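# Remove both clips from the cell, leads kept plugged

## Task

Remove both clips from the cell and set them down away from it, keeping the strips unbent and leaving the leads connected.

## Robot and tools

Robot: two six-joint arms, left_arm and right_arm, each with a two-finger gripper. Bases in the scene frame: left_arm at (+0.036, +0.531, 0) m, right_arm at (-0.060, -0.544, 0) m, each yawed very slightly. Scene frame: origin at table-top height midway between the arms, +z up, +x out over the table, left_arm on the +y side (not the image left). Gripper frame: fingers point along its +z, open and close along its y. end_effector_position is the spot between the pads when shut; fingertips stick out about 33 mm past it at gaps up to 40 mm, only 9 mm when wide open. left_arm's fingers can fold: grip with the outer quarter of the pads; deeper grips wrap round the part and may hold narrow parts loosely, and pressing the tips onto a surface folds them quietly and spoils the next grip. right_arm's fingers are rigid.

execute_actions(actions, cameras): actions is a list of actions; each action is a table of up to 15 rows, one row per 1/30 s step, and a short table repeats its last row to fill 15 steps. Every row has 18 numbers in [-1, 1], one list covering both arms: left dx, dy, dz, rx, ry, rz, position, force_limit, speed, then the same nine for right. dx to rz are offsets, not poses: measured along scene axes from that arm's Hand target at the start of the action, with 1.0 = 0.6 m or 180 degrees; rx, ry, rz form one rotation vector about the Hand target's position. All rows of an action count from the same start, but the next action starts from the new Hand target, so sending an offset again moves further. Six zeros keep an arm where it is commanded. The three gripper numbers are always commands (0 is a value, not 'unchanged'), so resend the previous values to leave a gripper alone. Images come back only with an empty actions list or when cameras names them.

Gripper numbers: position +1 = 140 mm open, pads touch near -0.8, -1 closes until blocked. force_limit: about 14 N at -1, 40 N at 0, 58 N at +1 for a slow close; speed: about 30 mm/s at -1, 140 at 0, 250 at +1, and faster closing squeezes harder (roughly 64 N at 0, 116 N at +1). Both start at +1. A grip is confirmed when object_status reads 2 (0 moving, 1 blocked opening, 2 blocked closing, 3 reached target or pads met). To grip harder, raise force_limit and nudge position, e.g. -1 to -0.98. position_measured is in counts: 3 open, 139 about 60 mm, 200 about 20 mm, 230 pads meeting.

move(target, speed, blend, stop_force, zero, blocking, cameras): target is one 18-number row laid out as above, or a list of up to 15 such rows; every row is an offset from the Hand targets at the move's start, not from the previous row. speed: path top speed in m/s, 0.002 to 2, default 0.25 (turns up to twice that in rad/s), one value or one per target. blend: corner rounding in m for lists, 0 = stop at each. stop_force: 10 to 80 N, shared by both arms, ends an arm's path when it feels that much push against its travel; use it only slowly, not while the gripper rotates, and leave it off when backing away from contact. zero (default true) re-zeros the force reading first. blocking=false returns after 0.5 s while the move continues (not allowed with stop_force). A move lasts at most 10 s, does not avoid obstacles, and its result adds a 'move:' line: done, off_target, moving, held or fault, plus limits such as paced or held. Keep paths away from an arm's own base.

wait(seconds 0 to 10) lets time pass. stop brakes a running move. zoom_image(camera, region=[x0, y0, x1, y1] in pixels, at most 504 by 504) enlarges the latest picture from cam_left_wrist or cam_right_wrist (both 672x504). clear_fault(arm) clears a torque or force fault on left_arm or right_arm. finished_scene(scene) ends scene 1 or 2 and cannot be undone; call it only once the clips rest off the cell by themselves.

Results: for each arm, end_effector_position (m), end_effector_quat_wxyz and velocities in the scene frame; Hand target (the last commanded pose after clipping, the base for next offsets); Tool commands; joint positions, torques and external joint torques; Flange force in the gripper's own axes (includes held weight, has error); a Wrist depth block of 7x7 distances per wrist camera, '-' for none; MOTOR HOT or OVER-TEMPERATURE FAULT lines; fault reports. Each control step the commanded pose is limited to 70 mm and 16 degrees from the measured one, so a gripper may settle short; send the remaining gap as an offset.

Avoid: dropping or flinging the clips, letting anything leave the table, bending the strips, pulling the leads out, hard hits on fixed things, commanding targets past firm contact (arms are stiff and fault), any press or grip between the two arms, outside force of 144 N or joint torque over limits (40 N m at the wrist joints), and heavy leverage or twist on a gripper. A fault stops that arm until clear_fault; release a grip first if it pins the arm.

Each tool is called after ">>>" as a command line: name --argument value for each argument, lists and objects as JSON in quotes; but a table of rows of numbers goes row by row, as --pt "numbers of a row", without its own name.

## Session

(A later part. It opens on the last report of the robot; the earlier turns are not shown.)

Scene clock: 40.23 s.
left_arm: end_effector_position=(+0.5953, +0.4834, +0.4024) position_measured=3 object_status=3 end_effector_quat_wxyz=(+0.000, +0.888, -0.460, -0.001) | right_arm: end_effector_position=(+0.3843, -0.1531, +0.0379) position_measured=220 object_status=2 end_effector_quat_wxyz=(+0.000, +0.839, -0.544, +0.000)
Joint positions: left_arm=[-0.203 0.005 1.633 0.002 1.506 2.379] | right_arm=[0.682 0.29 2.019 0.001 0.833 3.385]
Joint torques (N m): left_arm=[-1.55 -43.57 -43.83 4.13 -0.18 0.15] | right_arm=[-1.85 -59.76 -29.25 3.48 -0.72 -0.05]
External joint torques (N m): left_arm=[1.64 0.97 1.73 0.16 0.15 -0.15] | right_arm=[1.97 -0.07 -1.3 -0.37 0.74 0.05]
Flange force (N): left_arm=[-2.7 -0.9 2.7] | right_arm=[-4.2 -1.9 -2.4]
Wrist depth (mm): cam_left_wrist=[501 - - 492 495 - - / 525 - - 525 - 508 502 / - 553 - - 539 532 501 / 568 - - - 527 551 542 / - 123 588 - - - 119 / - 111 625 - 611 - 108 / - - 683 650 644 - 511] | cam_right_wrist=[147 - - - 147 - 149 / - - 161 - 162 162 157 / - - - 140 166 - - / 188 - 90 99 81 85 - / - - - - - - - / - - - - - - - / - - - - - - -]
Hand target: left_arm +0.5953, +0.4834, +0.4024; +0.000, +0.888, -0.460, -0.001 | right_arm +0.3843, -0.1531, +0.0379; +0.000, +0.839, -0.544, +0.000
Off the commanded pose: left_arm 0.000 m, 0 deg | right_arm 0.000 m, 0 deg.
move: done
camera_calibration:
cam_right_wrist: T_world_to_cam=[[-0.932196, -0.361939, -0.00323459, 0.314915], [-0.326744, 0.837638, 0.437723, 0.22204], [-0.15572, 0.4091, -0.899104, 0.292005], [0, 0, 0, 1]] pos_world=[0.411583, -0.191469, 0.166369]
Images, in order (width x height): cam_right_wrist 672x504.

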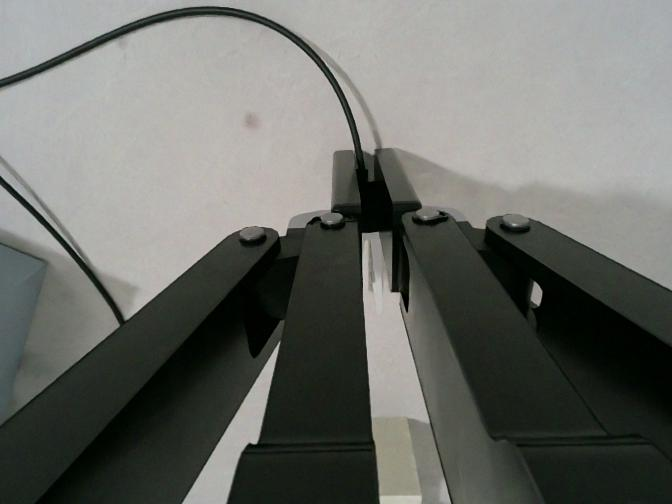

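>>> move --target '[0,0,0,0,0,0,1,1,1,0,0,0,0,0,0,-0.4,0,-1]' --cameras '["cam_right_wrist"]'

>>> wait --seconds 0.5

>>> move --target '[0,0,0,0,0,0,1,1,1,0,0,0.26,0,0,0,-0.4,0,-1]' --cameras '["cam_right_wrist"]'

Scene clock: 41.73 s.
left_arm: end_effector_position=(+0.5953, +0.4834, +0.4024) position_measured=3 object_status=3 end_effector_quat_wxyz=(+0.000, +0.888, -0.460, -0.001) | right_arm: end_effector_position=(+0.3843, -0.1531, +0.0379) position_measured=179 object_status=0 end_effector_quat_wxyz=(+0.000, +0.839, -0.544, +0.000)
Joint positions: left_arm=[-0.203 0.005 1.633 0.002 1.506 2.379] | right_arm=[0.682 0.29 2.019 0.001 0.833 3.385]
Joint torques (N m): left_arm=[-0.73 -43.45 -43.66 4.19 -0.22 0.14] | right_arm=[-1.79 -60.13 -29.28 3.49 -0.64 -0.05]
External joint torques (N m): left_arm=[0.73 0.94 1.55 0.1 0.18 -0.14] | right_arm=[2.02 0.25 -1.15 -0.39 0.66 0.05]
Flange force (N): left_arm=[-1.4 0.0 2.4] | right_arm=[-4.3 -1.9 -1.7]
Wrist depth (mm): cam_left_wrist=[- - 505 497 476 - 482 / 521 508 - - - - 536 / - - - - 519 542 - / - - - - - 557 - / - 123 - - - - 119 / - 100 - - - - 108 / - - - - - - 523] | cam_right_wrist=[- 146 147 143 145 154 - / - - 162 - - 159 163 / - 171 170 - 141 172 170 / 187 82 - - 142 88 - / - - - - - - - / - - - - - - - / - - - - - - -]
Hand target: left_arm +0.5953, +0.4834, +0.4024; +0.000, +0.888, -0.460, -0.001 | right_arm +0.3843, -0.1531, +0.0379; +0.000, +0.839, -0.544, +0.000
Off the commanded pose: left_arm 0.000 m, 0 deg | right_arm 0.000 m, 0 deg.
move: done
camera_calibration:
cam_right_wrist: T_world_to_cam=[[-0.932181, -0.361978, -0.00315118, 0.314887], [-0.32674, 0.837624, 0.437752, 0.222075], [-0.155817, 0.409094, -0.89909, 0.291951], [0, 0, 0, 1]] pos_world=[0.411583, -0.191469, 0.166269]
Images, in order (width x height): cam_right_wrist 672x504.

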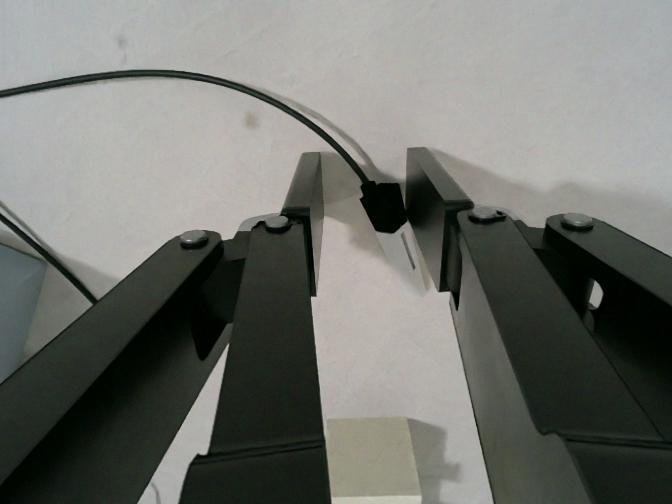

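Scene clock: 42.23 s.
left_arm: end_effector_position=(+0.5953, +0.4834, +0.4024) position_measured=3 object_status=3 end_effector_quat_wxyz=(+0.000, +0.888, -0.460, -0.001) | right_arm: end_effector_position=(+0.3843, -0.1531, +0.0379) position_measured=179 object_status=3 end_effector_quat_wxyz=(+0.000, +0.839, -0.544, +0.000)
Joint positions: left_arm=[-0.203 0.005 1.633 0.002 1.506 2.379] | right_arm=[0.682 0.29 2.019 0.001 0.833 3.385]
Joint torques (N m): left_arm=[-0.57 -43.25 -43.8 4.2 -0.24 0.1] | right_arm=[-1.6 -59.8 -29.4 3.38 -0.69 -0.01]
External joint torques (N m): left_arm=[0.61 0.69 1.68 0.09 0.2 -0.09] | right_arm=[1.65 -0.07 -1.18 -0.27 0.7 0.01]
Flange force (N): left_arm=[-1.7 0.6 2.5] | right_arm=[-3.5 -1.7 -2.2]
Wrist depth (mm): cam_left_wrist=[- 499 - - - - - / - 511 - - 534 516 518 / 543 - 518 534 - 581 527 / 572 581 - - - - 542 / 589 127 - - 593 - 119 / - 99 646 - - 608 108 / - - 715 642 - 638 521] | cam_right_wrist=[149 149 146 149 149 - 151 / 160 160 162 157 158 162 - / 171 - 167 160 166 166 - / 188 91 - - 142 88 - / - - - - - - - / - - - - - - - / - - - - - - -]
Hand target: left_arm +0.5953, +0.4834, +0.4024; +0.000, +0.888, -0.460, -0.001 | right_arm +0.3843, -0.1531, +0.0379; +0.000, +0.839, -0.544, +0.000
Tool commands: left_gripper/position=+1.0 left_gripper/force_limit=+1.0 left_gripper/speed=+1.0 right_gripper/position=-0.4 right_gripper/force_limit=+0.0 right_gripper/speed=-1.0
Off the commanded pose: left_arm 0.000 m, 0 deg | right_arm 0.000 m, 0 deg.
wait: 0.50 s; at rest by 0.17 s

Scene clock: 43.23 s.
left_arm: end_effector_position=(+0.5953, +0.4834, +0.4024) position_measured=3 object_status=3 end_effector_quat_wxyz=(+0.000, +0.888, -0.460, -0.001) | right_arm: end_effector_position=(+0.3842, -0.1531, +0.1939) position_measured=179 object_status=3 end_effector_quat_wxyz=(+0.000, +0.839, -0.544, +0.000)
Joint positions: left_arm=[-0.203 0.005 1.633 0.002 1.506 2.379] | right_arm=[0.682 0.139 1.875 0.001 1.127 3.385]
Joint torques (N m): left_arm=[-1.13 -43.43 -43.73 4.06 -0.21 0.15] | right_arm=[-1.98 -51.36 -36.41 4.21 -0.6 -0.02]
External joint torques (N m): left_arm=[1.2 0.95 1.66 0.22 0.17 -0.15] | right_arm=[2.01 -0.25 -0.95 -0.4 0.61 0.02]
Flange force (N): left_arm=[-2.1 -0.4 2.6] | right_arm=[-3.8 -0.6 -2.4]
Wrist depth (mm): cam_left_wrist=[- 505 - - - - - / - - - 519 - - 499 / - - 534 534 - - 500 / - 563 - 536 589 - - / 594 123 - - - 578 119 / - 120 616 - - 608 108 / - 668 - - - - 535] | cam_right_wrist=[- - 288 - 286 - 287 / - - - 304 - - 306 / 266 297 - 329 323 342 - / 281 88 - 347 - 88 - / - - - - - - - / - - - - - - - / - - - - - - -]
Hand target: left_arm +0.5953, +0.4834, +0.4024; +0.000, +0.888, -0.460, -0.001 | right_arm +0.3843, -0.1531, +0.1939; +0.000, +0.839, -0.544, +0.000
Off the commanded pose: left_arm 0.000 m, 0 deg | right_arm 0.000 m, 0 deg.
move: done
camera_calibration:
cam_right_wrist: T_world_to_cam=[[-0.932176, -0.361993, -0.00311878, 0.315362], [-0.326753, 0.837658, 0.437677, 0.153822], [-0.155824, 0.409011, -0.899127, 0.432208], [0, 0, 0, 1]] pos_world=[0.411583, -0.191469, 0.322269]
Images, in order (width x height): cam_right_wrist 672x504.

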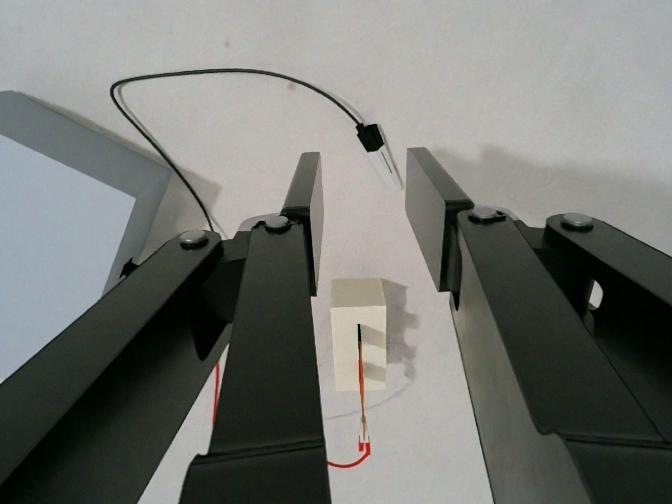

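>>> move --target '[0,0,0,0,0,0,1,1,1,-0.095,0.247,0.01,0,0,0,-0.4,0,-1]' --cameras '["cam_right_wrist"]'

>>> zoom_image --camera "cam_right_wrist" --region '[290, 120, 440, 330]'

Scene clock: 45.00 s.
left_arm: end_effector_position=(+0.5953, +0.4834, +0.4024) position_measured=3 object_status=3 end_effector_quat_wxyz=(+0.000, +0.888, -0.460, -0.001) | right_arm: end_effector_position=(+0.3273, -0.0049, +0.1999) position_measured=179 object_status=3 end_effector_quat_wxyz=(+0.000, +0.839, -0.544, +0.000)
Joint positions: left_arm=[-0.203 0.005 1.633 0.002 1.506 2.379] | right_arm=[0.914 0.244 1.734 0.001 1.163 3.618]
Joint torques (N m): left_arm=[-0.87 -43.45 -43.74 4.14 -0.25 0.02] | right_arm=[-2.35 -63.19 -37.07 3.96 -0.62 0.03]
External joint torques (N m): left_arm=[0.91 0.62 1.58 0.15 0.22 -0.02] | right_arm=[2.37 0.54 -0.87 -0.1 0.64 -0.03]
Flange force (N): left_arm=[-2.1 0.1 2.3] | right_arm=[-4.5 -0.8 -1.7]
Wrist depth (mm): cam_left_wrist=[502 494 478 - - - 488 / - - - - - 511 488 / - - - 540 540 - - / - - - - - - 553 / 624 127 594 581 - - 119 / - 100 - - - - 108 / - 652 - - 635 637 516] | cam_right_wrist=[251 - 294 293 - 297 296 / 271 - - - 320 316 - / 331 341 - 290 141 353 334 / 371 82 - - - 88 - / - - - - - - - / - - - 460 - - - / - - - - - - -]
Hand target: left_arm +0.5953, +0.4834, +0.4024; +0.000, +0.888, -0.460, -0.001 | right_arm +0.3273, -0.0049, +0.1999; +0.000, +0.839, -0.544, +0.000
Off the commanded pose: left_arm 0.000 m, 0 deg | right_arm 0.000 m, 0 deg.
move: done
camera_calibration:
cam_right_wrist: T_world_to_cam=[[-0.932226, -0.361862, -0.00319302, 0.315907], [-0.326658, 0.837671, 0.437723, 0.00846505], [-0.155721, 0.4091, -0.899104, 0.368106], [0, 0, 0, 1]] pos_world=[0.354584, -0.0433685, 0.328269]
Images, in order (width x height): cam_right_wrist 672x504.

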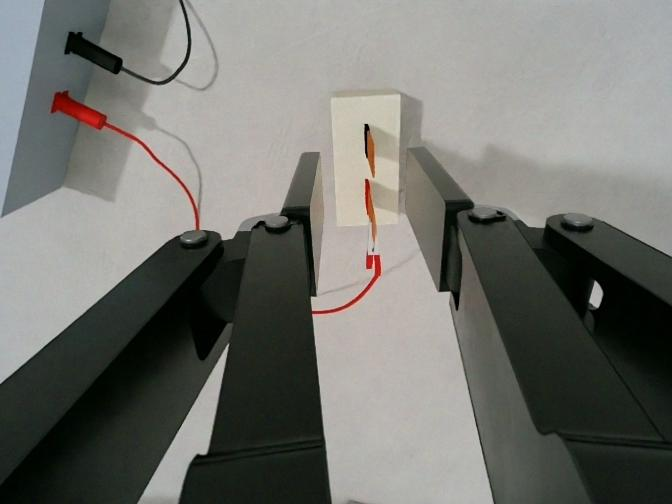

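Scaled by 2.400 from the camera's 672x504 image, which has a finer 960x720 frame.

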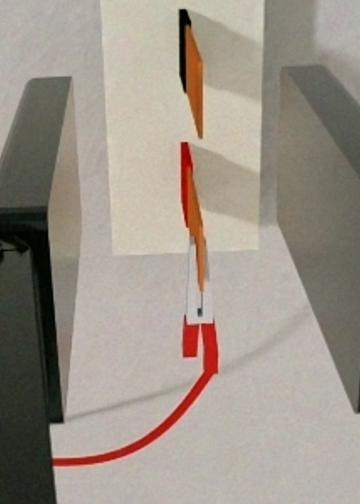

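>>> move --target '[0,0,0,0,0,0,1,1,1,-0.0635,0.1125,-0.083,0,0,0,-0.4,0,-1]' --cameras '["cam_right_wrist"]' --speed 0.15

>>> zoom_image --camera "cam_right_wrist" --region '[290, 120, 440, 330]'

Scene clock: 47.60 s.
left_arm: end_effector_position=(+0.5953, +0.4834, +0.4024) position_measured=3 object_status=3 end_effector_quat_wxyz=(+0.000, +0.888, -0.460, -0.001) | right_arm: end_effector_position=(+0.2892, +0.0626, +0.1502) position_measured=179 object_status=3 end_effector_quat_wxyz=(+0.000, +0.839, -0.544, +0.000)
Joint positions: left_arm=[-0.203 0.005 1.633 0.002 1.506 2.379] | right_arm=[1.018 0.332 1.714 0.001 1.095 3.721]
Joint torques (N m): left_arm=[-0.6 -42.85 -43.84 4.16 -0.21 0.07] | right_arm=[-1.87 -70.42 -35.95 4.15 -0.64 -0.05]
External joint torques (N m): left_arm=[0.68 0.18 1.72 0.13 0.17 -0.07] | right_arm=[2.03 0.16 -0.91 -0.39 0.66 0.05]
Flange force (N): left_arm=[-2.4 1.2 2.6] | right_arm=[-3.9 -0.4 -1.9]
Wrist depth (mm): cam_left_wrist=[- 494 - 501 - - 506 / - - - 501 512 505 - / 542 - 525 - 521 528 522 / 559 - 559 568 551 - - / - 123 - - 569 581 119 / - 100 - 635 - 599 108 / - - 633 633 - 660 518] | cam_right_wrist=[- - 250 - - - - / - - - 227 270 264 - / - - - 278 139 - - / - 82 - 297 - 88 - / - - - - - - - / - - - 378 - - - / - - - 423 - - -]
Hand target: left_arm +0.5953, +0.4834, +0.4024; +0.000, +0.888, -0.460, -0.001 | right_arm +0.2892, +0.0626, +0.1501; +0.000, +0.839, -0.544, +0.000
Off the commanded pose: left_arm 0.000 m, 0 deg | right_arm 0.000 m, 0 deg.
move: done
camera_calibration:
cam_right_wrist: T_world_to_cam=[[-0.932206, -0.361916, -0.00315796, 0.304677], [-0.326674, 0.837611, 0.437827, -0.0388752], [-0.155811, 0.409176, -0.899054, 0.289846], [0, 0, 0, 1]] pos_world=[0.316483, 0.0242316, 0.278569]
Images, in order (width x height): cam_right_wrist 672x504.

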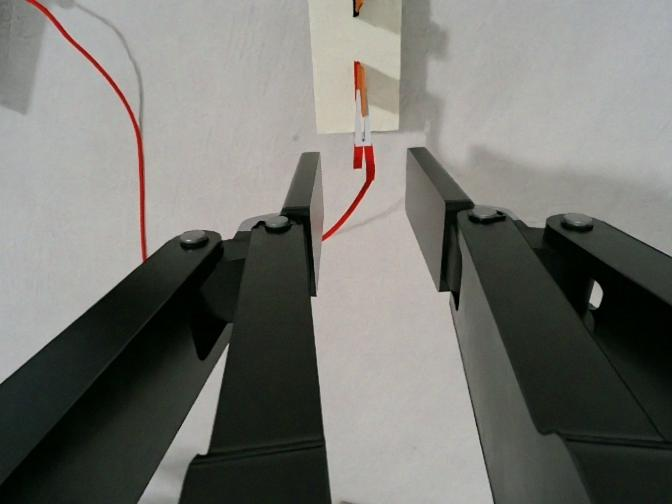

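Scaled by 2.400 from the camera's 672x504 image, which has a finer 960x720 frame.

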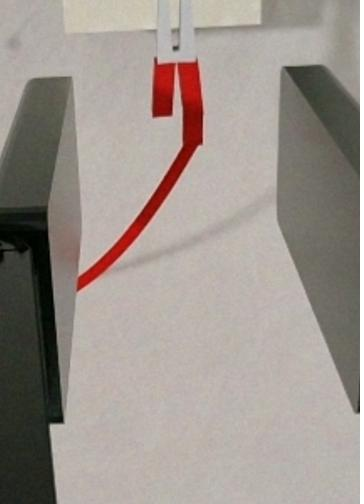

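>>> move --target '[0,0,0,0,0,0,1,1,1,0,0,-0.0385,0,0,0,-0.4,0,-1]' --cameras '["cam_right_wrist"]' --speed 0.08

>>> zoom_image --camera "cam_right_wrist" --region '[290, 120, 440, 240]'

Scene clock: 49.83 s.
left_arm: end_effector_position=(+0.5953, +0.4834, +0.4024) position_measured=3 object_status=3 end_effector_quat_wxyz=(+0.000, +0.888, -0.460, -0.001) | right_arm: end_effector_position=(+0.2892, +0.0626, +0.1270) position_measured=179 object_status=3 end_effector_quat_wxyz=(+0.000, +0.839, -0.544, +0.000)
Joint positions: left_arm=[-0.203 0.005 1.633 0.002 1.506 2.379] | right_arm=[1.018 0.35 1.735 0.001 1.056 3.721]
Joint torques (N m): left_arm=[-0.76 -43.21 -43.59 4.17 -0.29 0.1] | right_arm=[-1.55 -71.51 -35.06 4.04 -0.63 -0.02]
External joint torques (N m): left_arm=[0.88 0.33 1.43 0.13 0.27 -0.1] | right_arm=[1.71 0.34 -1.02 -0.36 0.64 0.01]
Flange force (N): left_arm=[-2.2 0.4 2.0] | right_arm=[-3.8 -1.1 -1.7]
Wrist depth (mm): cam_left_wrist=[- 495 - - - 499 - / 532 514 - - - 499 510 / 540 526 568 532 - 550 534 / 565 - - 551 - - - / - 123 - - - 578 119 / - 100 - - - - 108 / - 690 - 658 654 633 550] | cam_right_wrist=[234 - - 193 226 225 233 / 245 - 248 200 - - 243 / - - - 256 140 267 264 / - 88 - 280 142 88 276 / - - - - - - - / - - - - - - - / - - - - - - -]
Hand target: left_arm +0.5953, +0.4834, +0.4024; +0.000, +0.888, -0.460, -0.001 | right_arm +0.2892, +0.0626, +0.1270; +0.000, +0.839, -0.544, +0.000
Off the commanded pose: left_arm 0.000 m, 0 deg | right_arm 0.000 m, 0 deg.
move: done
camera_calibration:
cam_right_wrist: T_world_to_cam=[[-0.932196, -0.361939, -0.00323459, 0.304621], [-0.326744, 0.837638, 0.437723, -0.0287126], [-0.15572, 0.4091, -0.899104, 0.269063], [0, 0, 0, 1]] pos_world=[0.316483, 0.0242315, 0.255469]
Images, in order (width x height): cam_right_wrist 672x504.

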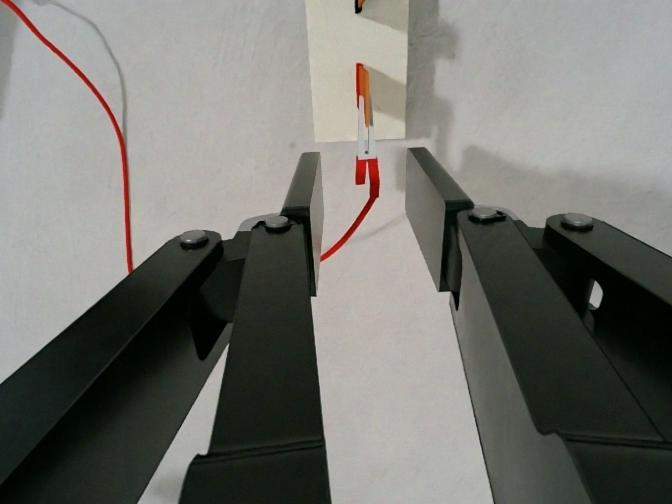

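Scaled by 3.360 from the camera's 672x504 image, which has a finer 960x720 frame.

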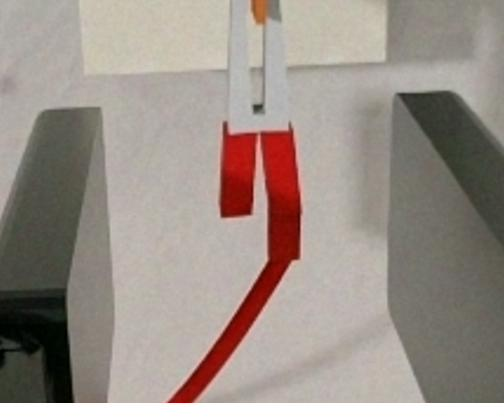

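>>> move --pt "0 0 0 0 0 0 1 1 1 -0.0028 0.0015 0 0 0 0 -0.4 0 -1" --pt "0 0 0 0 0 0 1 1 1 -0.0028 0.0015 0 0 0 0 -1 0 -1" --speed 0.05

>>> wait --seconds 0.5 --cameras '["cam_right_wrist"]'

>>> zoom_image --camera "cam_right_wrist" --region '[290, 40, 440, 240]'

Scene clock: 53.00 s.
left_arm: end_effector_position=(+0.5953, +0.4834, +0.4024) position_measured=3 object_status=3 end_effector_quat_wxyz=(+0.000, +0.888, -0.460, -0.001) | right_arm: end_effector_position=(+0.2875, +0.0635, +0.1270) position_measured=222 object_status=0 end_effector_quat_wxyz=(+0.000, +0.839, -0.544, +0.000)
Joint positions: left_arm=[-0.203 0.005 1.633 0.002 1.506 2.379] | right_arm=[1.02 0.35 1.736 0.001 1.056 3.724]
Joint torques (N m): left_arm=[-0.91 -43.87 -43.57 4.15 -0.23 0.07] | right_arm=[-2.08 -71.37 -34.98 4.07 -0.62 -0.03]
External joint torques (N m): left_arm=[0.98 1.23 1.45 0.14 0.2 -0.07] | right_arm=[2.27 0.35 -0.97 -0.4 0.64 0.03]
Flange force (N): left_arm=[-1.4 -0.9 2.2] | right_arm=[-4.5 -0.5 -1.7]
Wrist depth (mm): cam_left_wrist=[- 501 - - - - - / 521 535 528 - - 517 502 / - 581 - - 565 - - / - 596 - - 562 562 563 / - 123 - 581 575 150 119 / - 105 - - - - 108 / - 675 708 - 625 - 534] | cam_right_wrist=[226 227 233 188 - 228 - / 245 242 247 199 - 243 - / 267 - 264 152 - - - / - 282 90 94 81 90 284 / - - - - - - - / - - - - - - - / - - - - - - -]
Hand target: left_arm +0.5953, +0.4834, +0.4024; +0.000, +0.888, -0.460, -0.001 | right_arm +0.2875, +0.0635, +0.1270; +0.000, +0.839, -0.544, +0.000
Off the commanded pose: left_arm 0.000 m, 0 deg | right_arm 0.000 m, 0 deg.
move: done

Scene clock: 53.50 s.
left_arm: end_effector_position=(+0.5953, +0.4834, +0.4024) position_measured=3 object_status=3 end_effector_quat_wxyz=(+0.000, +0.888, -0.460, -0.001) | right_arm: end_effector_position=(+0.2875, +0.0635, +0.1270) position_measured=222 object_status=2 end_effector_quat_wxyz=(+0.000, +0.839, -0.544, +0.000)
Joint positions: left_arm=[-0.203 0.005 1.633 0.002 1.506 2.379] | right_arm=[1.02 0.35 1.736 0.001 1.056 3.724]
Joint torques (N m): left_arm=[-0.32 -43.65 -43.7 4.19 -0.25 0.13] | right_arm=[-1.84 -71.39 -35.02 4.05 -0.61 -0.03]
External joint torques (N m): left_arm=[0.44 0.67 1.51 0.11 0.22 -0.13] | right_arm=[2.06 0.24 -1.05 -0.37 0.63 0.03]
Flange force (N): left_arm=[-1.3 0.7 2.2] | right_arm=[-4.2 -0.7 -1.8]
Wrist depth (mm): cam_left_wrist=[502 - - - 489 492 - / - - - - 512 506 - / - 559 542 - - - 535 / 571 - - - - - 566 / 589 123 - - - 568 119 / - 100 613 633 - - 108 / - 664 - 666 - 606 532] | cam_right_wrist=[224 228 226 185 225 226 - / - 242 - 204 - 244 - / - 262 262 143 - 258 263 / - - 91 94 81 90 - / - - - - - - - / - - - - - - - / - - - - - - -]
Hand target: left_arm +0.5953, +0.4834, +0.4024; +0.000, +0.888, -0.460, -0.001 | right_arm +0.2875, +0.0635, +0.1270; +0.000, +0.839, -0.544, +0.000
Tool commands: left_gripper/position=+1.0 left_gripper/force_limit=+1.0 left_gripper/speed=+1.0 right_gripper/position=-1.0 right_gripper/force_limit=+0.0 right_gripper/speed=-1.0
Off the commanded pose: left_arm 0.000 m, 0 deg | right_arm 0.000 m, 0 deg.
wait: 0.50 s; at rest by 0.17 s
camera_calibration:
cam_right_wrist: T_world_to_cam=[[-0.932181, -0.361978, -0.00315118, 0.303337], [-0.32674, 0.837624, 0.437752, -0.0299867], [-0.155817, 0.409094, -0.89909, 0.268367], [0, 0, 0, 1]] pos_world=[0.314783, 0.0251315, 0.255369]
Images, in order (width x height): cam_right_wrist 672x504.

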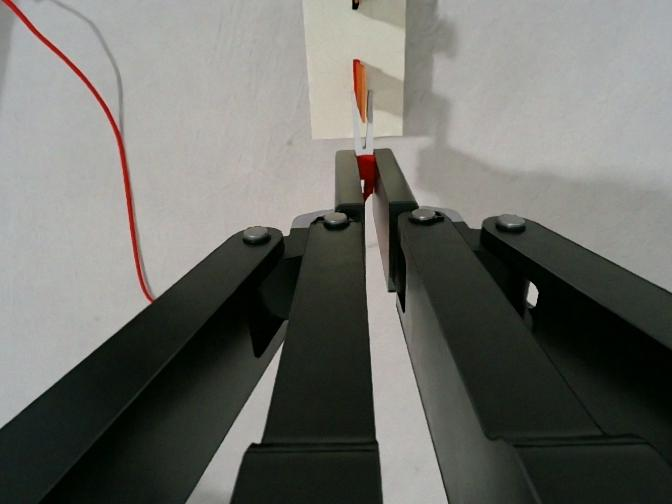

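Scaled by 2.520 from the camera's 672x504 image, which has a finer 960x720 frame.

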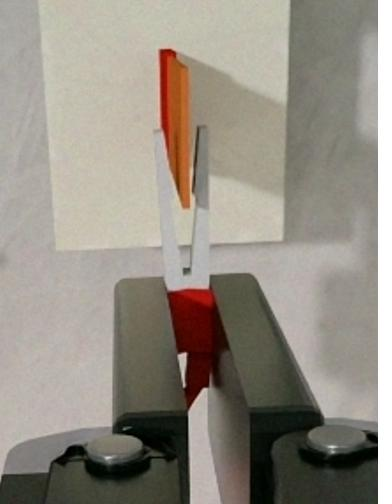

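>>> move --target '[0,0,0,0,0,0,1,1,1,-0.0203,0.0457,0,0,0,0,-1,0,-1]' --speed 0.07 --cameras '["cam_right_wrist"]'

>>> zoom_image --camera "cam_right_wrist" --region '[290, 0, 440, 200]'

Scene clock: 54.90 s.
left_arm: end_effector_position=(+0.5953, +0.4834, +0.4024) position_measured=3 object_status=3 end_effector_quat_wxyz=(+0.000, +0.888, -0.460, -0.001) | right_arm: end_effector_position=(+0.2753, +0.0909, +0.1270) position_measured=222 object_status=2 end_effector_quat_wxyz=(+0.000, +0.839, -0.544, +0.000)
Joint positions: left_arm=[-0.203 0.005 1.633 0.002 1.506 2.379] | right_arm=[1.055 0.376 1.698 0.001 1.067 3.759]
Joint torques (N m): left_arm=[-0.95 -43.63 -43.74 4.17 -0.2 0.05] | right_arm=[-1.62 -74.18 -35.24 4.1 -0.68 -0.03]
External joint torques (N m): left_arm=[1.07 0.82 1.58 0.13 0.17 -0.05] | right_arm=[1.66 0.54 -0.96 -0.4 0.7 0.03]
Flange force (N): left_arm=[-2.1 -0.3 2.5] | right_arm=[-3.9 -1.2 -1.6]
Wrist depth (mm): cam_left_wrist=[- - 506 516 - - - / - 483 511 495 - - - / 551 - 535 - 536 - - / - - - 563 543 - - / - 123 588 - 571 559 119 / - 113 701 - 648 598 108 / - - 646 654 - - 528] | cam_right_wrist=[225 231 - - - 226 - / - 240 244 252 244 250 - / 269 - 259 152 - 258 - / 283 - 90 94 81 89 - / - - - - - - - / - - - - - - - / - - - - - - -]
Hand target: left_arm +0.5953, +0.4834, +0.4024; +0.000, +0.888, -0.460, -0.001 | right_arm +0.2753, +0.0910, +0.1270; +0.000, +0.839, -0.544, +0.000
Off the commanded pose: left_arm 0.000 m, 0 deg | right_arm 0.000 m, 0 deg.
move: done
camera_calibration:
cam_right_wrist: T_world_to_cam=[[-0.932211, -0.361901, -0.0031096, 0.301877], [-0.326653, 0.837658, 0.437752, -0.0569519], [-0.155818, 0.409094, -0.89909, 0.255258], [0, 0, 0, 1]] pos_world=[0.302583, 0.0525315, 0.255369]
Images, in order (width x height): cam_right_wrist 672x504.

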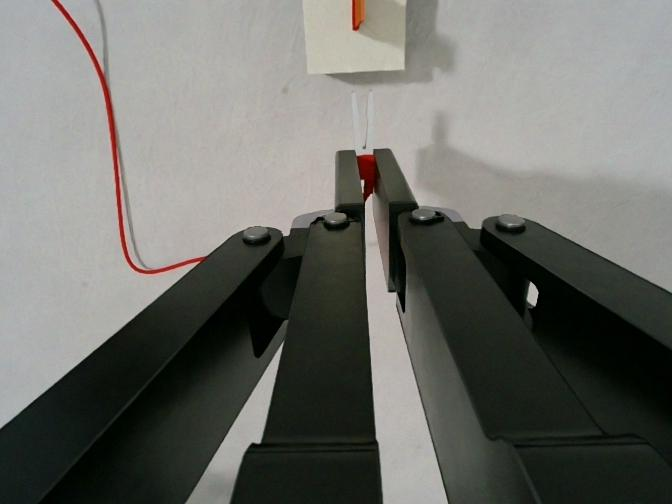

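Scaled by 2.520 from the camera's 672x504 image, which has a finer 960x720 frame.

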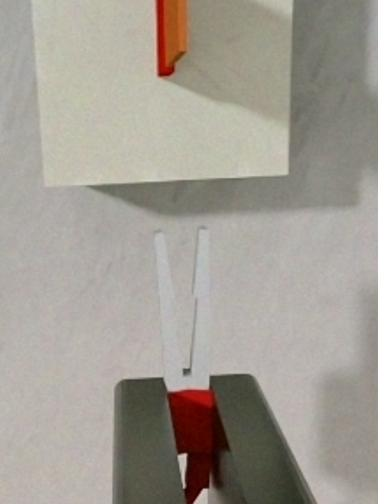

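>>> move --pt "0 0 0 0 0 0 1 1 1 -0.0407 0.0913 -0.03 0 0 0 -1 0 -1" --pt "0 0 0 0 0 0 1 1 1 -0.0407 0.0913 -0.15 0 0 0 -1 0 -1" --speed 0.1 --blend '[0.015,0]' --cameras '["cam_right_wrist"]'

Scene clock: 57.00 s.
left_arm: end_effector_position=(+0.5953, +0.4834, +0.4024) position_measured=3 object_status=3 end_effector_quat_wxyz=(+0.000, +0.888, -0.460, -0.001) | right_arm: end_effector_position=(+0.2509, +0.1458, +0.0371) position_measured=222 object_status=2 end_effector_quat_wxyz=(+0.000, +0.839, -0.544, +0.000)
Joint positions: left_arm=[-0.203 0.005 1.633 0.002 1.506 2.379] | right_arm=[1.12 0.507 1.684 0.001 0.95 3.823]
Joint torques (N m): left_arm=[-1.27 -44.12 -43.81 4.17 -0.21 0.09] | right_arm=[-1.76 -83.45 -32.53 3.83 -0.68 0]
External joint torques (N m): left_arm=[1.4 1.37 1.68 0.12 0.18 -0.09] | right_arm=[1.87 0.11 -1.23 -0.39 0.7 0]
Flange force (N): left_arm=[-2.0 -1.2 2.7] | right_arm=[-4.2 -1.0 -1.8]
Wrist depth (mm): cam_left_wrist=[- - - - - 517 - / - - 531 - - - - / 516 571 - 551 498 519 527 / 575 - - 560 - - 560 / 578 123 599 599 583 151 119 / - 100 594 624 - - 108 / - 654 - - - - 535] | cam_right_wrist=[- - 145 - 141 - - / - - - - - - - / - - - 139 - - 169 / - - 90 93 81 90 - / - - - - - - - / - - - - - - - / - - - - - - -]
Hand target: left_arm +0.5953, +0.4834, +0.4024; +0.000, +0.888, -0.460, -0.001 | right_arm +0.2509, +0.1457, +0.0370; +0.000, +0.839, -0.544, +0.000
Off the commanded pose: left_arm 0.000 m, 0 deg | right_arm 0.000 m, 0 deg.
move: done
camera_calibration:
cam_right_wrist: T_world_to_cam=[[-0.932226, -0.361862, -0.00319302, 0.298698], [-0.326658, 0.837671, 0.437723, -0.0714673], [-0.155721, 0.4091, -0.899104, 0.148184], [0, 0, 0, 1]] pos_world=[0.278184, 0.107331, 0.165469]
Images, in order (width x height): cam_right_wrist 672x504.

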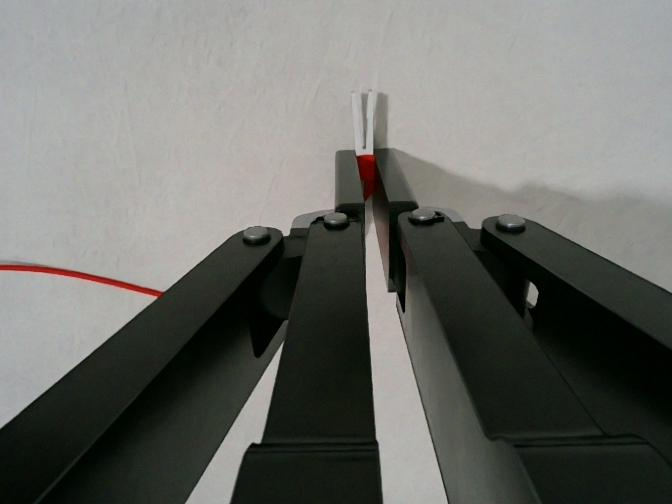

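>>> move --target '[0,0,0,0,0,0,1,1,1,0,0,0,0,0,0,-0.5,0,-1]'

>>> wait --seconds 0.4

>>> move --target '[0,0,0,0,0,0,1,1,1,0.05,-0.05,0.4,0,0,0,-0.5,0,-1]' --cameras '["cam_right_wrist"]'

Scene clock: 58.23 s.
left_arm: end_effector_position=(+0.5953, +0.4834, +0.4024) position_measured=3 object_status=3 end_effector_quat_wxyz=(+0.000, +0.888, -0.460, -0.001) | right_arm: end_effector_position=(+0.2509, +0.1457, +0.0370) position_measured=192 object_status=0 end_effector_quat_wxyz=(+0.000, +0.839, -0.544, +0.000)
Joint positions: left_arm=[-0.203 0.005 1.633 0.002 1.506 2.379] | right_arm=[1.12 0.507 1.684 0.001 0.95 3.823]
Joint torques (N m): left_arm=[-1.08 -43.78 -43.84 4.11 -0.19 0.12] | right_arm=[-1.61 -83.63 -32.53 3.76 -0.65 0]
External joint torques (N m): left_arm=[1.11 1.22 1.74 0.18 0.16 -0.12] | right_arm=[1.81 0.42 -1.09 -0.33 0.67 0]
Flange force (N): left_arm=[-1.8 -0.6 2.8] | right_arm=[-4.2 -1.1 -1.3]
Wrist depth (mm): cam_left_wrist=[505 491 551 498 479 491 488 / 506 - - - - - - / 560 539 539 - - - - / - - 562 - - - - / - 123 596 569 583 568 119 / - 100 - - - 613 108 / - - 656 658 - - -] | cam_right_wrist=[146 - - - 150 149 - / - 161 - - 157 154 - / - 172 - - 141 - - / - 88 - - 87 87 - / - - - 204 - - - / - - - 219 - - - / - - - - - - -]
Hand target: left_arm +0.5953, +0.4834, +0.4024; +0.000, +0.888, -0.460, -0.001 | right_arm +0.2509, +0.1457, +0.0370; +0.000, +0.839, -0.544, +0.000
Off the commanded pose: left_arm 0.000 m, 0 deg | right_arm 0.000 m, 0 deg.
move: done

Scene clock: 58.63 s.
left_arm: end_effector_position=(+0.5953, +0.4834, +0.4024) position_measured=3 object_status=3 end_effector_quat_wxyz=(+0.000, +0.888, -0.460, -0.001) | right_arm: end_effector_position=(+0.2509, +0.1457, +0.0370) position_measured=192 object_status=3 end_effector_quat_wxyz=(+0.000, +0.839, -0.544, +0.000)
Joint positions: left_arm=[-0.203 0.005 1.633 0.002 1.506 2.379] | right_arm=[1.12 0.507 1.684 0.001 0.95 3.823]
Joint torques (N m): left_arm=[-0.82 -43.82 -43.78 4.11 -0.23 0.08] | right_arm=[-1.34 -84.07 -32.62 3.82 -0.63 -0.05]
External joint torques (N m): left_arm=[1.02 0.7 1.56 0.2 0.21 -0.08] | right_arm=[1.33 0.75 -1.14 -0.38 0.65 0.05]
Flange force (N): left_arm=[-2.1 -0.1 2.3] | right_arm=[-4.1 -1.9 -1.0]
Wrist depth (mm): cam_left_wrist=[- - 500 - - - - / - 522 - - 532 - - / 526 - - - - - - / - 559 574 - - - 544 / - 123 574 650 603 580 119 / - 111 - 604 604 594 108 / - - - - - - 535] | cam_right_wrist=[148 148 - - 147 - - / - - - - - - - / - 171 171 170 122 - 170 / - 179 - - 87 86 - / - - - 203 - - - / - - - - - - - / - - - - - - -]
Hand target: left_arm +0.5953, +0.4834, +0.4024; +0.000, +0.888, -0.460, -0.001 | right_arm +0.2509, +0.1457, +0.0370; +0.000, +0.839, -0.544, +0.000
Tool commands: left_gripper/position=+1.0 left_gripper/force_limit=+1.0 left_gripper/speed=+1.0 right_gripper/position=-0.5 right_gripper/force_limit=+0.0 right_gripper/speed=-1.0
Off the commanded pose: left_arm 0.000 m, 0 deg | right_arm 0.000 m, 0 deg.
wait: 0.40 s; at rest by 0.17 s

Scene clock: 60.00 s.
left_arm: end_effector_position=(+0.5953, +0.4834, +0.4024) position_measured=3 object_status=3 end_effector_quat_wxyz=(+0.000, +0.888, -0.460, -0.001) | right_arm: end_effector_position=(+0.2809, +0.1157, +0.2770) position_measured=192 object_status=3 end_effector_quat_wxyz=(+0.000, +0.839, -0.544, +0.000)
Joint positions: left_arm=[-0.203 0.005 1.633 0.002 1.506 2.379] | right_arm=[1.066 0.326 1.481 0.001 1.335 3.769]
Joint torques (N m): left_arm=[-0.79 -44.17 -43.64 4.08 -0.16 0.13] | right_arm=[-1.52 -73.2 -39.8 4.53 -0.68 0]
External joint torques (N m): left_arm=[0.83 1.61 1.54 0.21 0.13 -0.13] | right_arm=[1.45 0.28 -0.46 -0.43 0.69 0]
Flange force (N): left_arm=[-0.8 -0.9 2.5] | right_arm=[-2.7 -0.3 -1.7]
Wrist depth (mm): cam_left_wrist=[492 484 - 461 502 - - / 523 - - - - - - / - - 535 - - - - / - - - - - - - / - 123 554 596 - - 119 / - 100 - - 648 618 108 / - - 642 - - - 629] | cam_right_wrist=[364 364 - - - - - / - 392 394 - - - - / - - - - 120 - 426 / - - - - 87 86 447 / - - - - - - - / - - - - - - - / - - - - - - -]
Hand target: left_arm +0.5953, +0.4834, +0.4024; +0.000, +0.888, -0.460, -0.001 | right_arm +0.2809, +0.1157, +0.2770; +0.000, +0.839, -0.544, +0.000
Off the commanded pose: left_arm 0.000 m, 0 deg | right_arm 0.000 m, 0 deg.
move: done
camera_calibration:
cam_right_wrist: T_world_to_cam=[[-0.932154, -0.362047, -0.00329242, 0.316571], [-0.326865, 0.837591, 0.437722, -0.141437], [-0.155718, 0.4091, -0.899104, 0.380953], [0, 0, 0, 1]] pos_world=[0.308183, 0.0772315, 0.405469]
Images, in order (width x height): cam_right_wrist 672x504.

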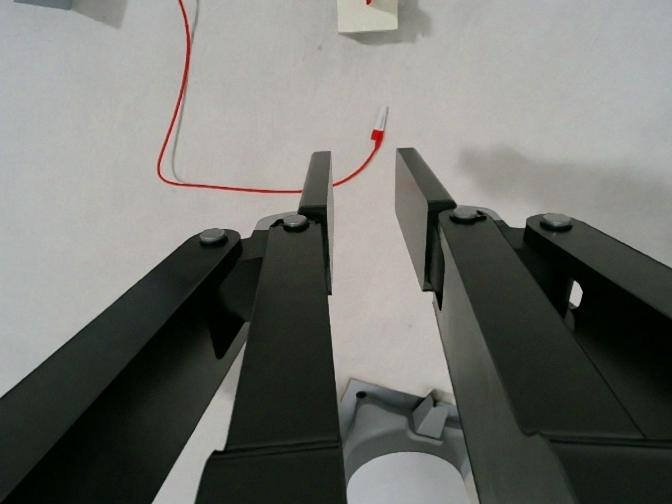

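>>> move --target '[0,0,0,0,0,0,1,1,1,0.12,-0.25,0.05,0,0,0,-0.5,0,-1]' --cameras '["cam_right_wrist"]'

Scene clock: 61.27 s.
left_arm: end_effector_position=(+0.5953, +0.4834, +0.4024) position_measured=3 object_status=3 end_effector_quat_wxyz=(+0.000, +0.888, -0.460, -0.001) | right_arm: end_effector_position=(+0.3529, -0.0342, +0.3070) position_measured=192 object_status=3 end_effector_quat_wxyz=(+0.000, +0.839, -0.544, +0.000)
Joint positions: left_arm=[-0.203 0.005 1.633 0.002 1.506 2.379] | right_arm=[0.856 0.178 1.615 0.001 1.349 3.56]
Joint torques (N m): left_arm=[-1.12 -43.59 -43.76 4.08 -0.23 0.06] | right_arm=[-2.79 -58.79 -39.69 4.11 -0.64 -0.09]
External joint torques (N m): left_arm=[1.17 1.31 1.72 0.2 0.2 -0.06] | right_arm=[2.96 0.15 -0.66 0 0.66 0.09]
Flange force (N): left_arm=[-1.9 -0.8 2.7] | right_arm=[-5.0 0.4 -2.0]
Wrist depth (mm): cam_left_wrist=[- - - 518 455 - 482 / 517 - 511 504 519 - - / - - - - - - - / - - 553 563 - - - / - 123 598 - - - 119 / - 100 603 624 - 569 108 / - - 648 648 - 638 563] | cam_right_wrist=[329 327 399 393 - - - / - 359 405 395 - 422 - / - 398 463 - 120 452 453 / 496 - - - 87 86 - / - - - - - - - / - - - - - - - / - - - - - - -]
Hand target: left_arm +0.5953, +0.4834, +0.4024; +0.000, +0.888, -0.460, -0.001 | right_arm +0.3529, -0.0343, +0.3070; +0.000, +0.839, -0.544, +0.000
Off the commanded pose: left_arm 0.000 m, 0 deg | right_arm 0.000 m, 0 deg.
move: done
camera_calibration:
cam_right_wrist: T_world_to_cam=[[-0.93216, -0.362033, -0.00324359, 0.329495], [-0.326852, 0.837656, 0.437607, -0.00538546], [-0.155711, 0.40898, -0.89916, 0.480385], [0, 0, 0, 1]] pos_world=[0.380183, -0.0726687, 0.435369]
Images, in order (width x height): cam_right_wrist 672x504.

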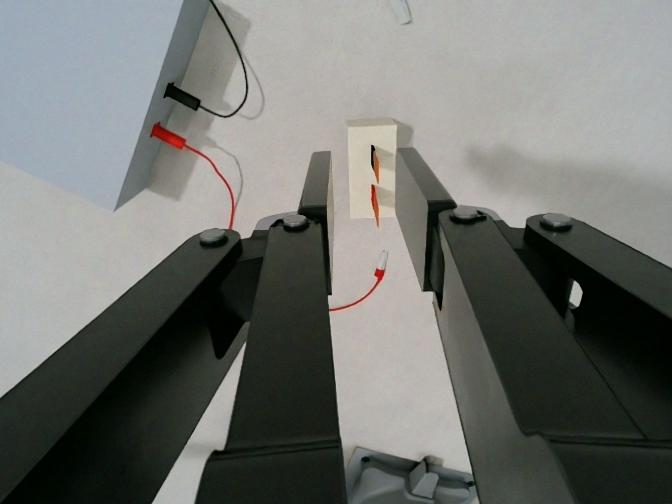

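>>> finished_scene --scene 1

The scene is finished: the task was done.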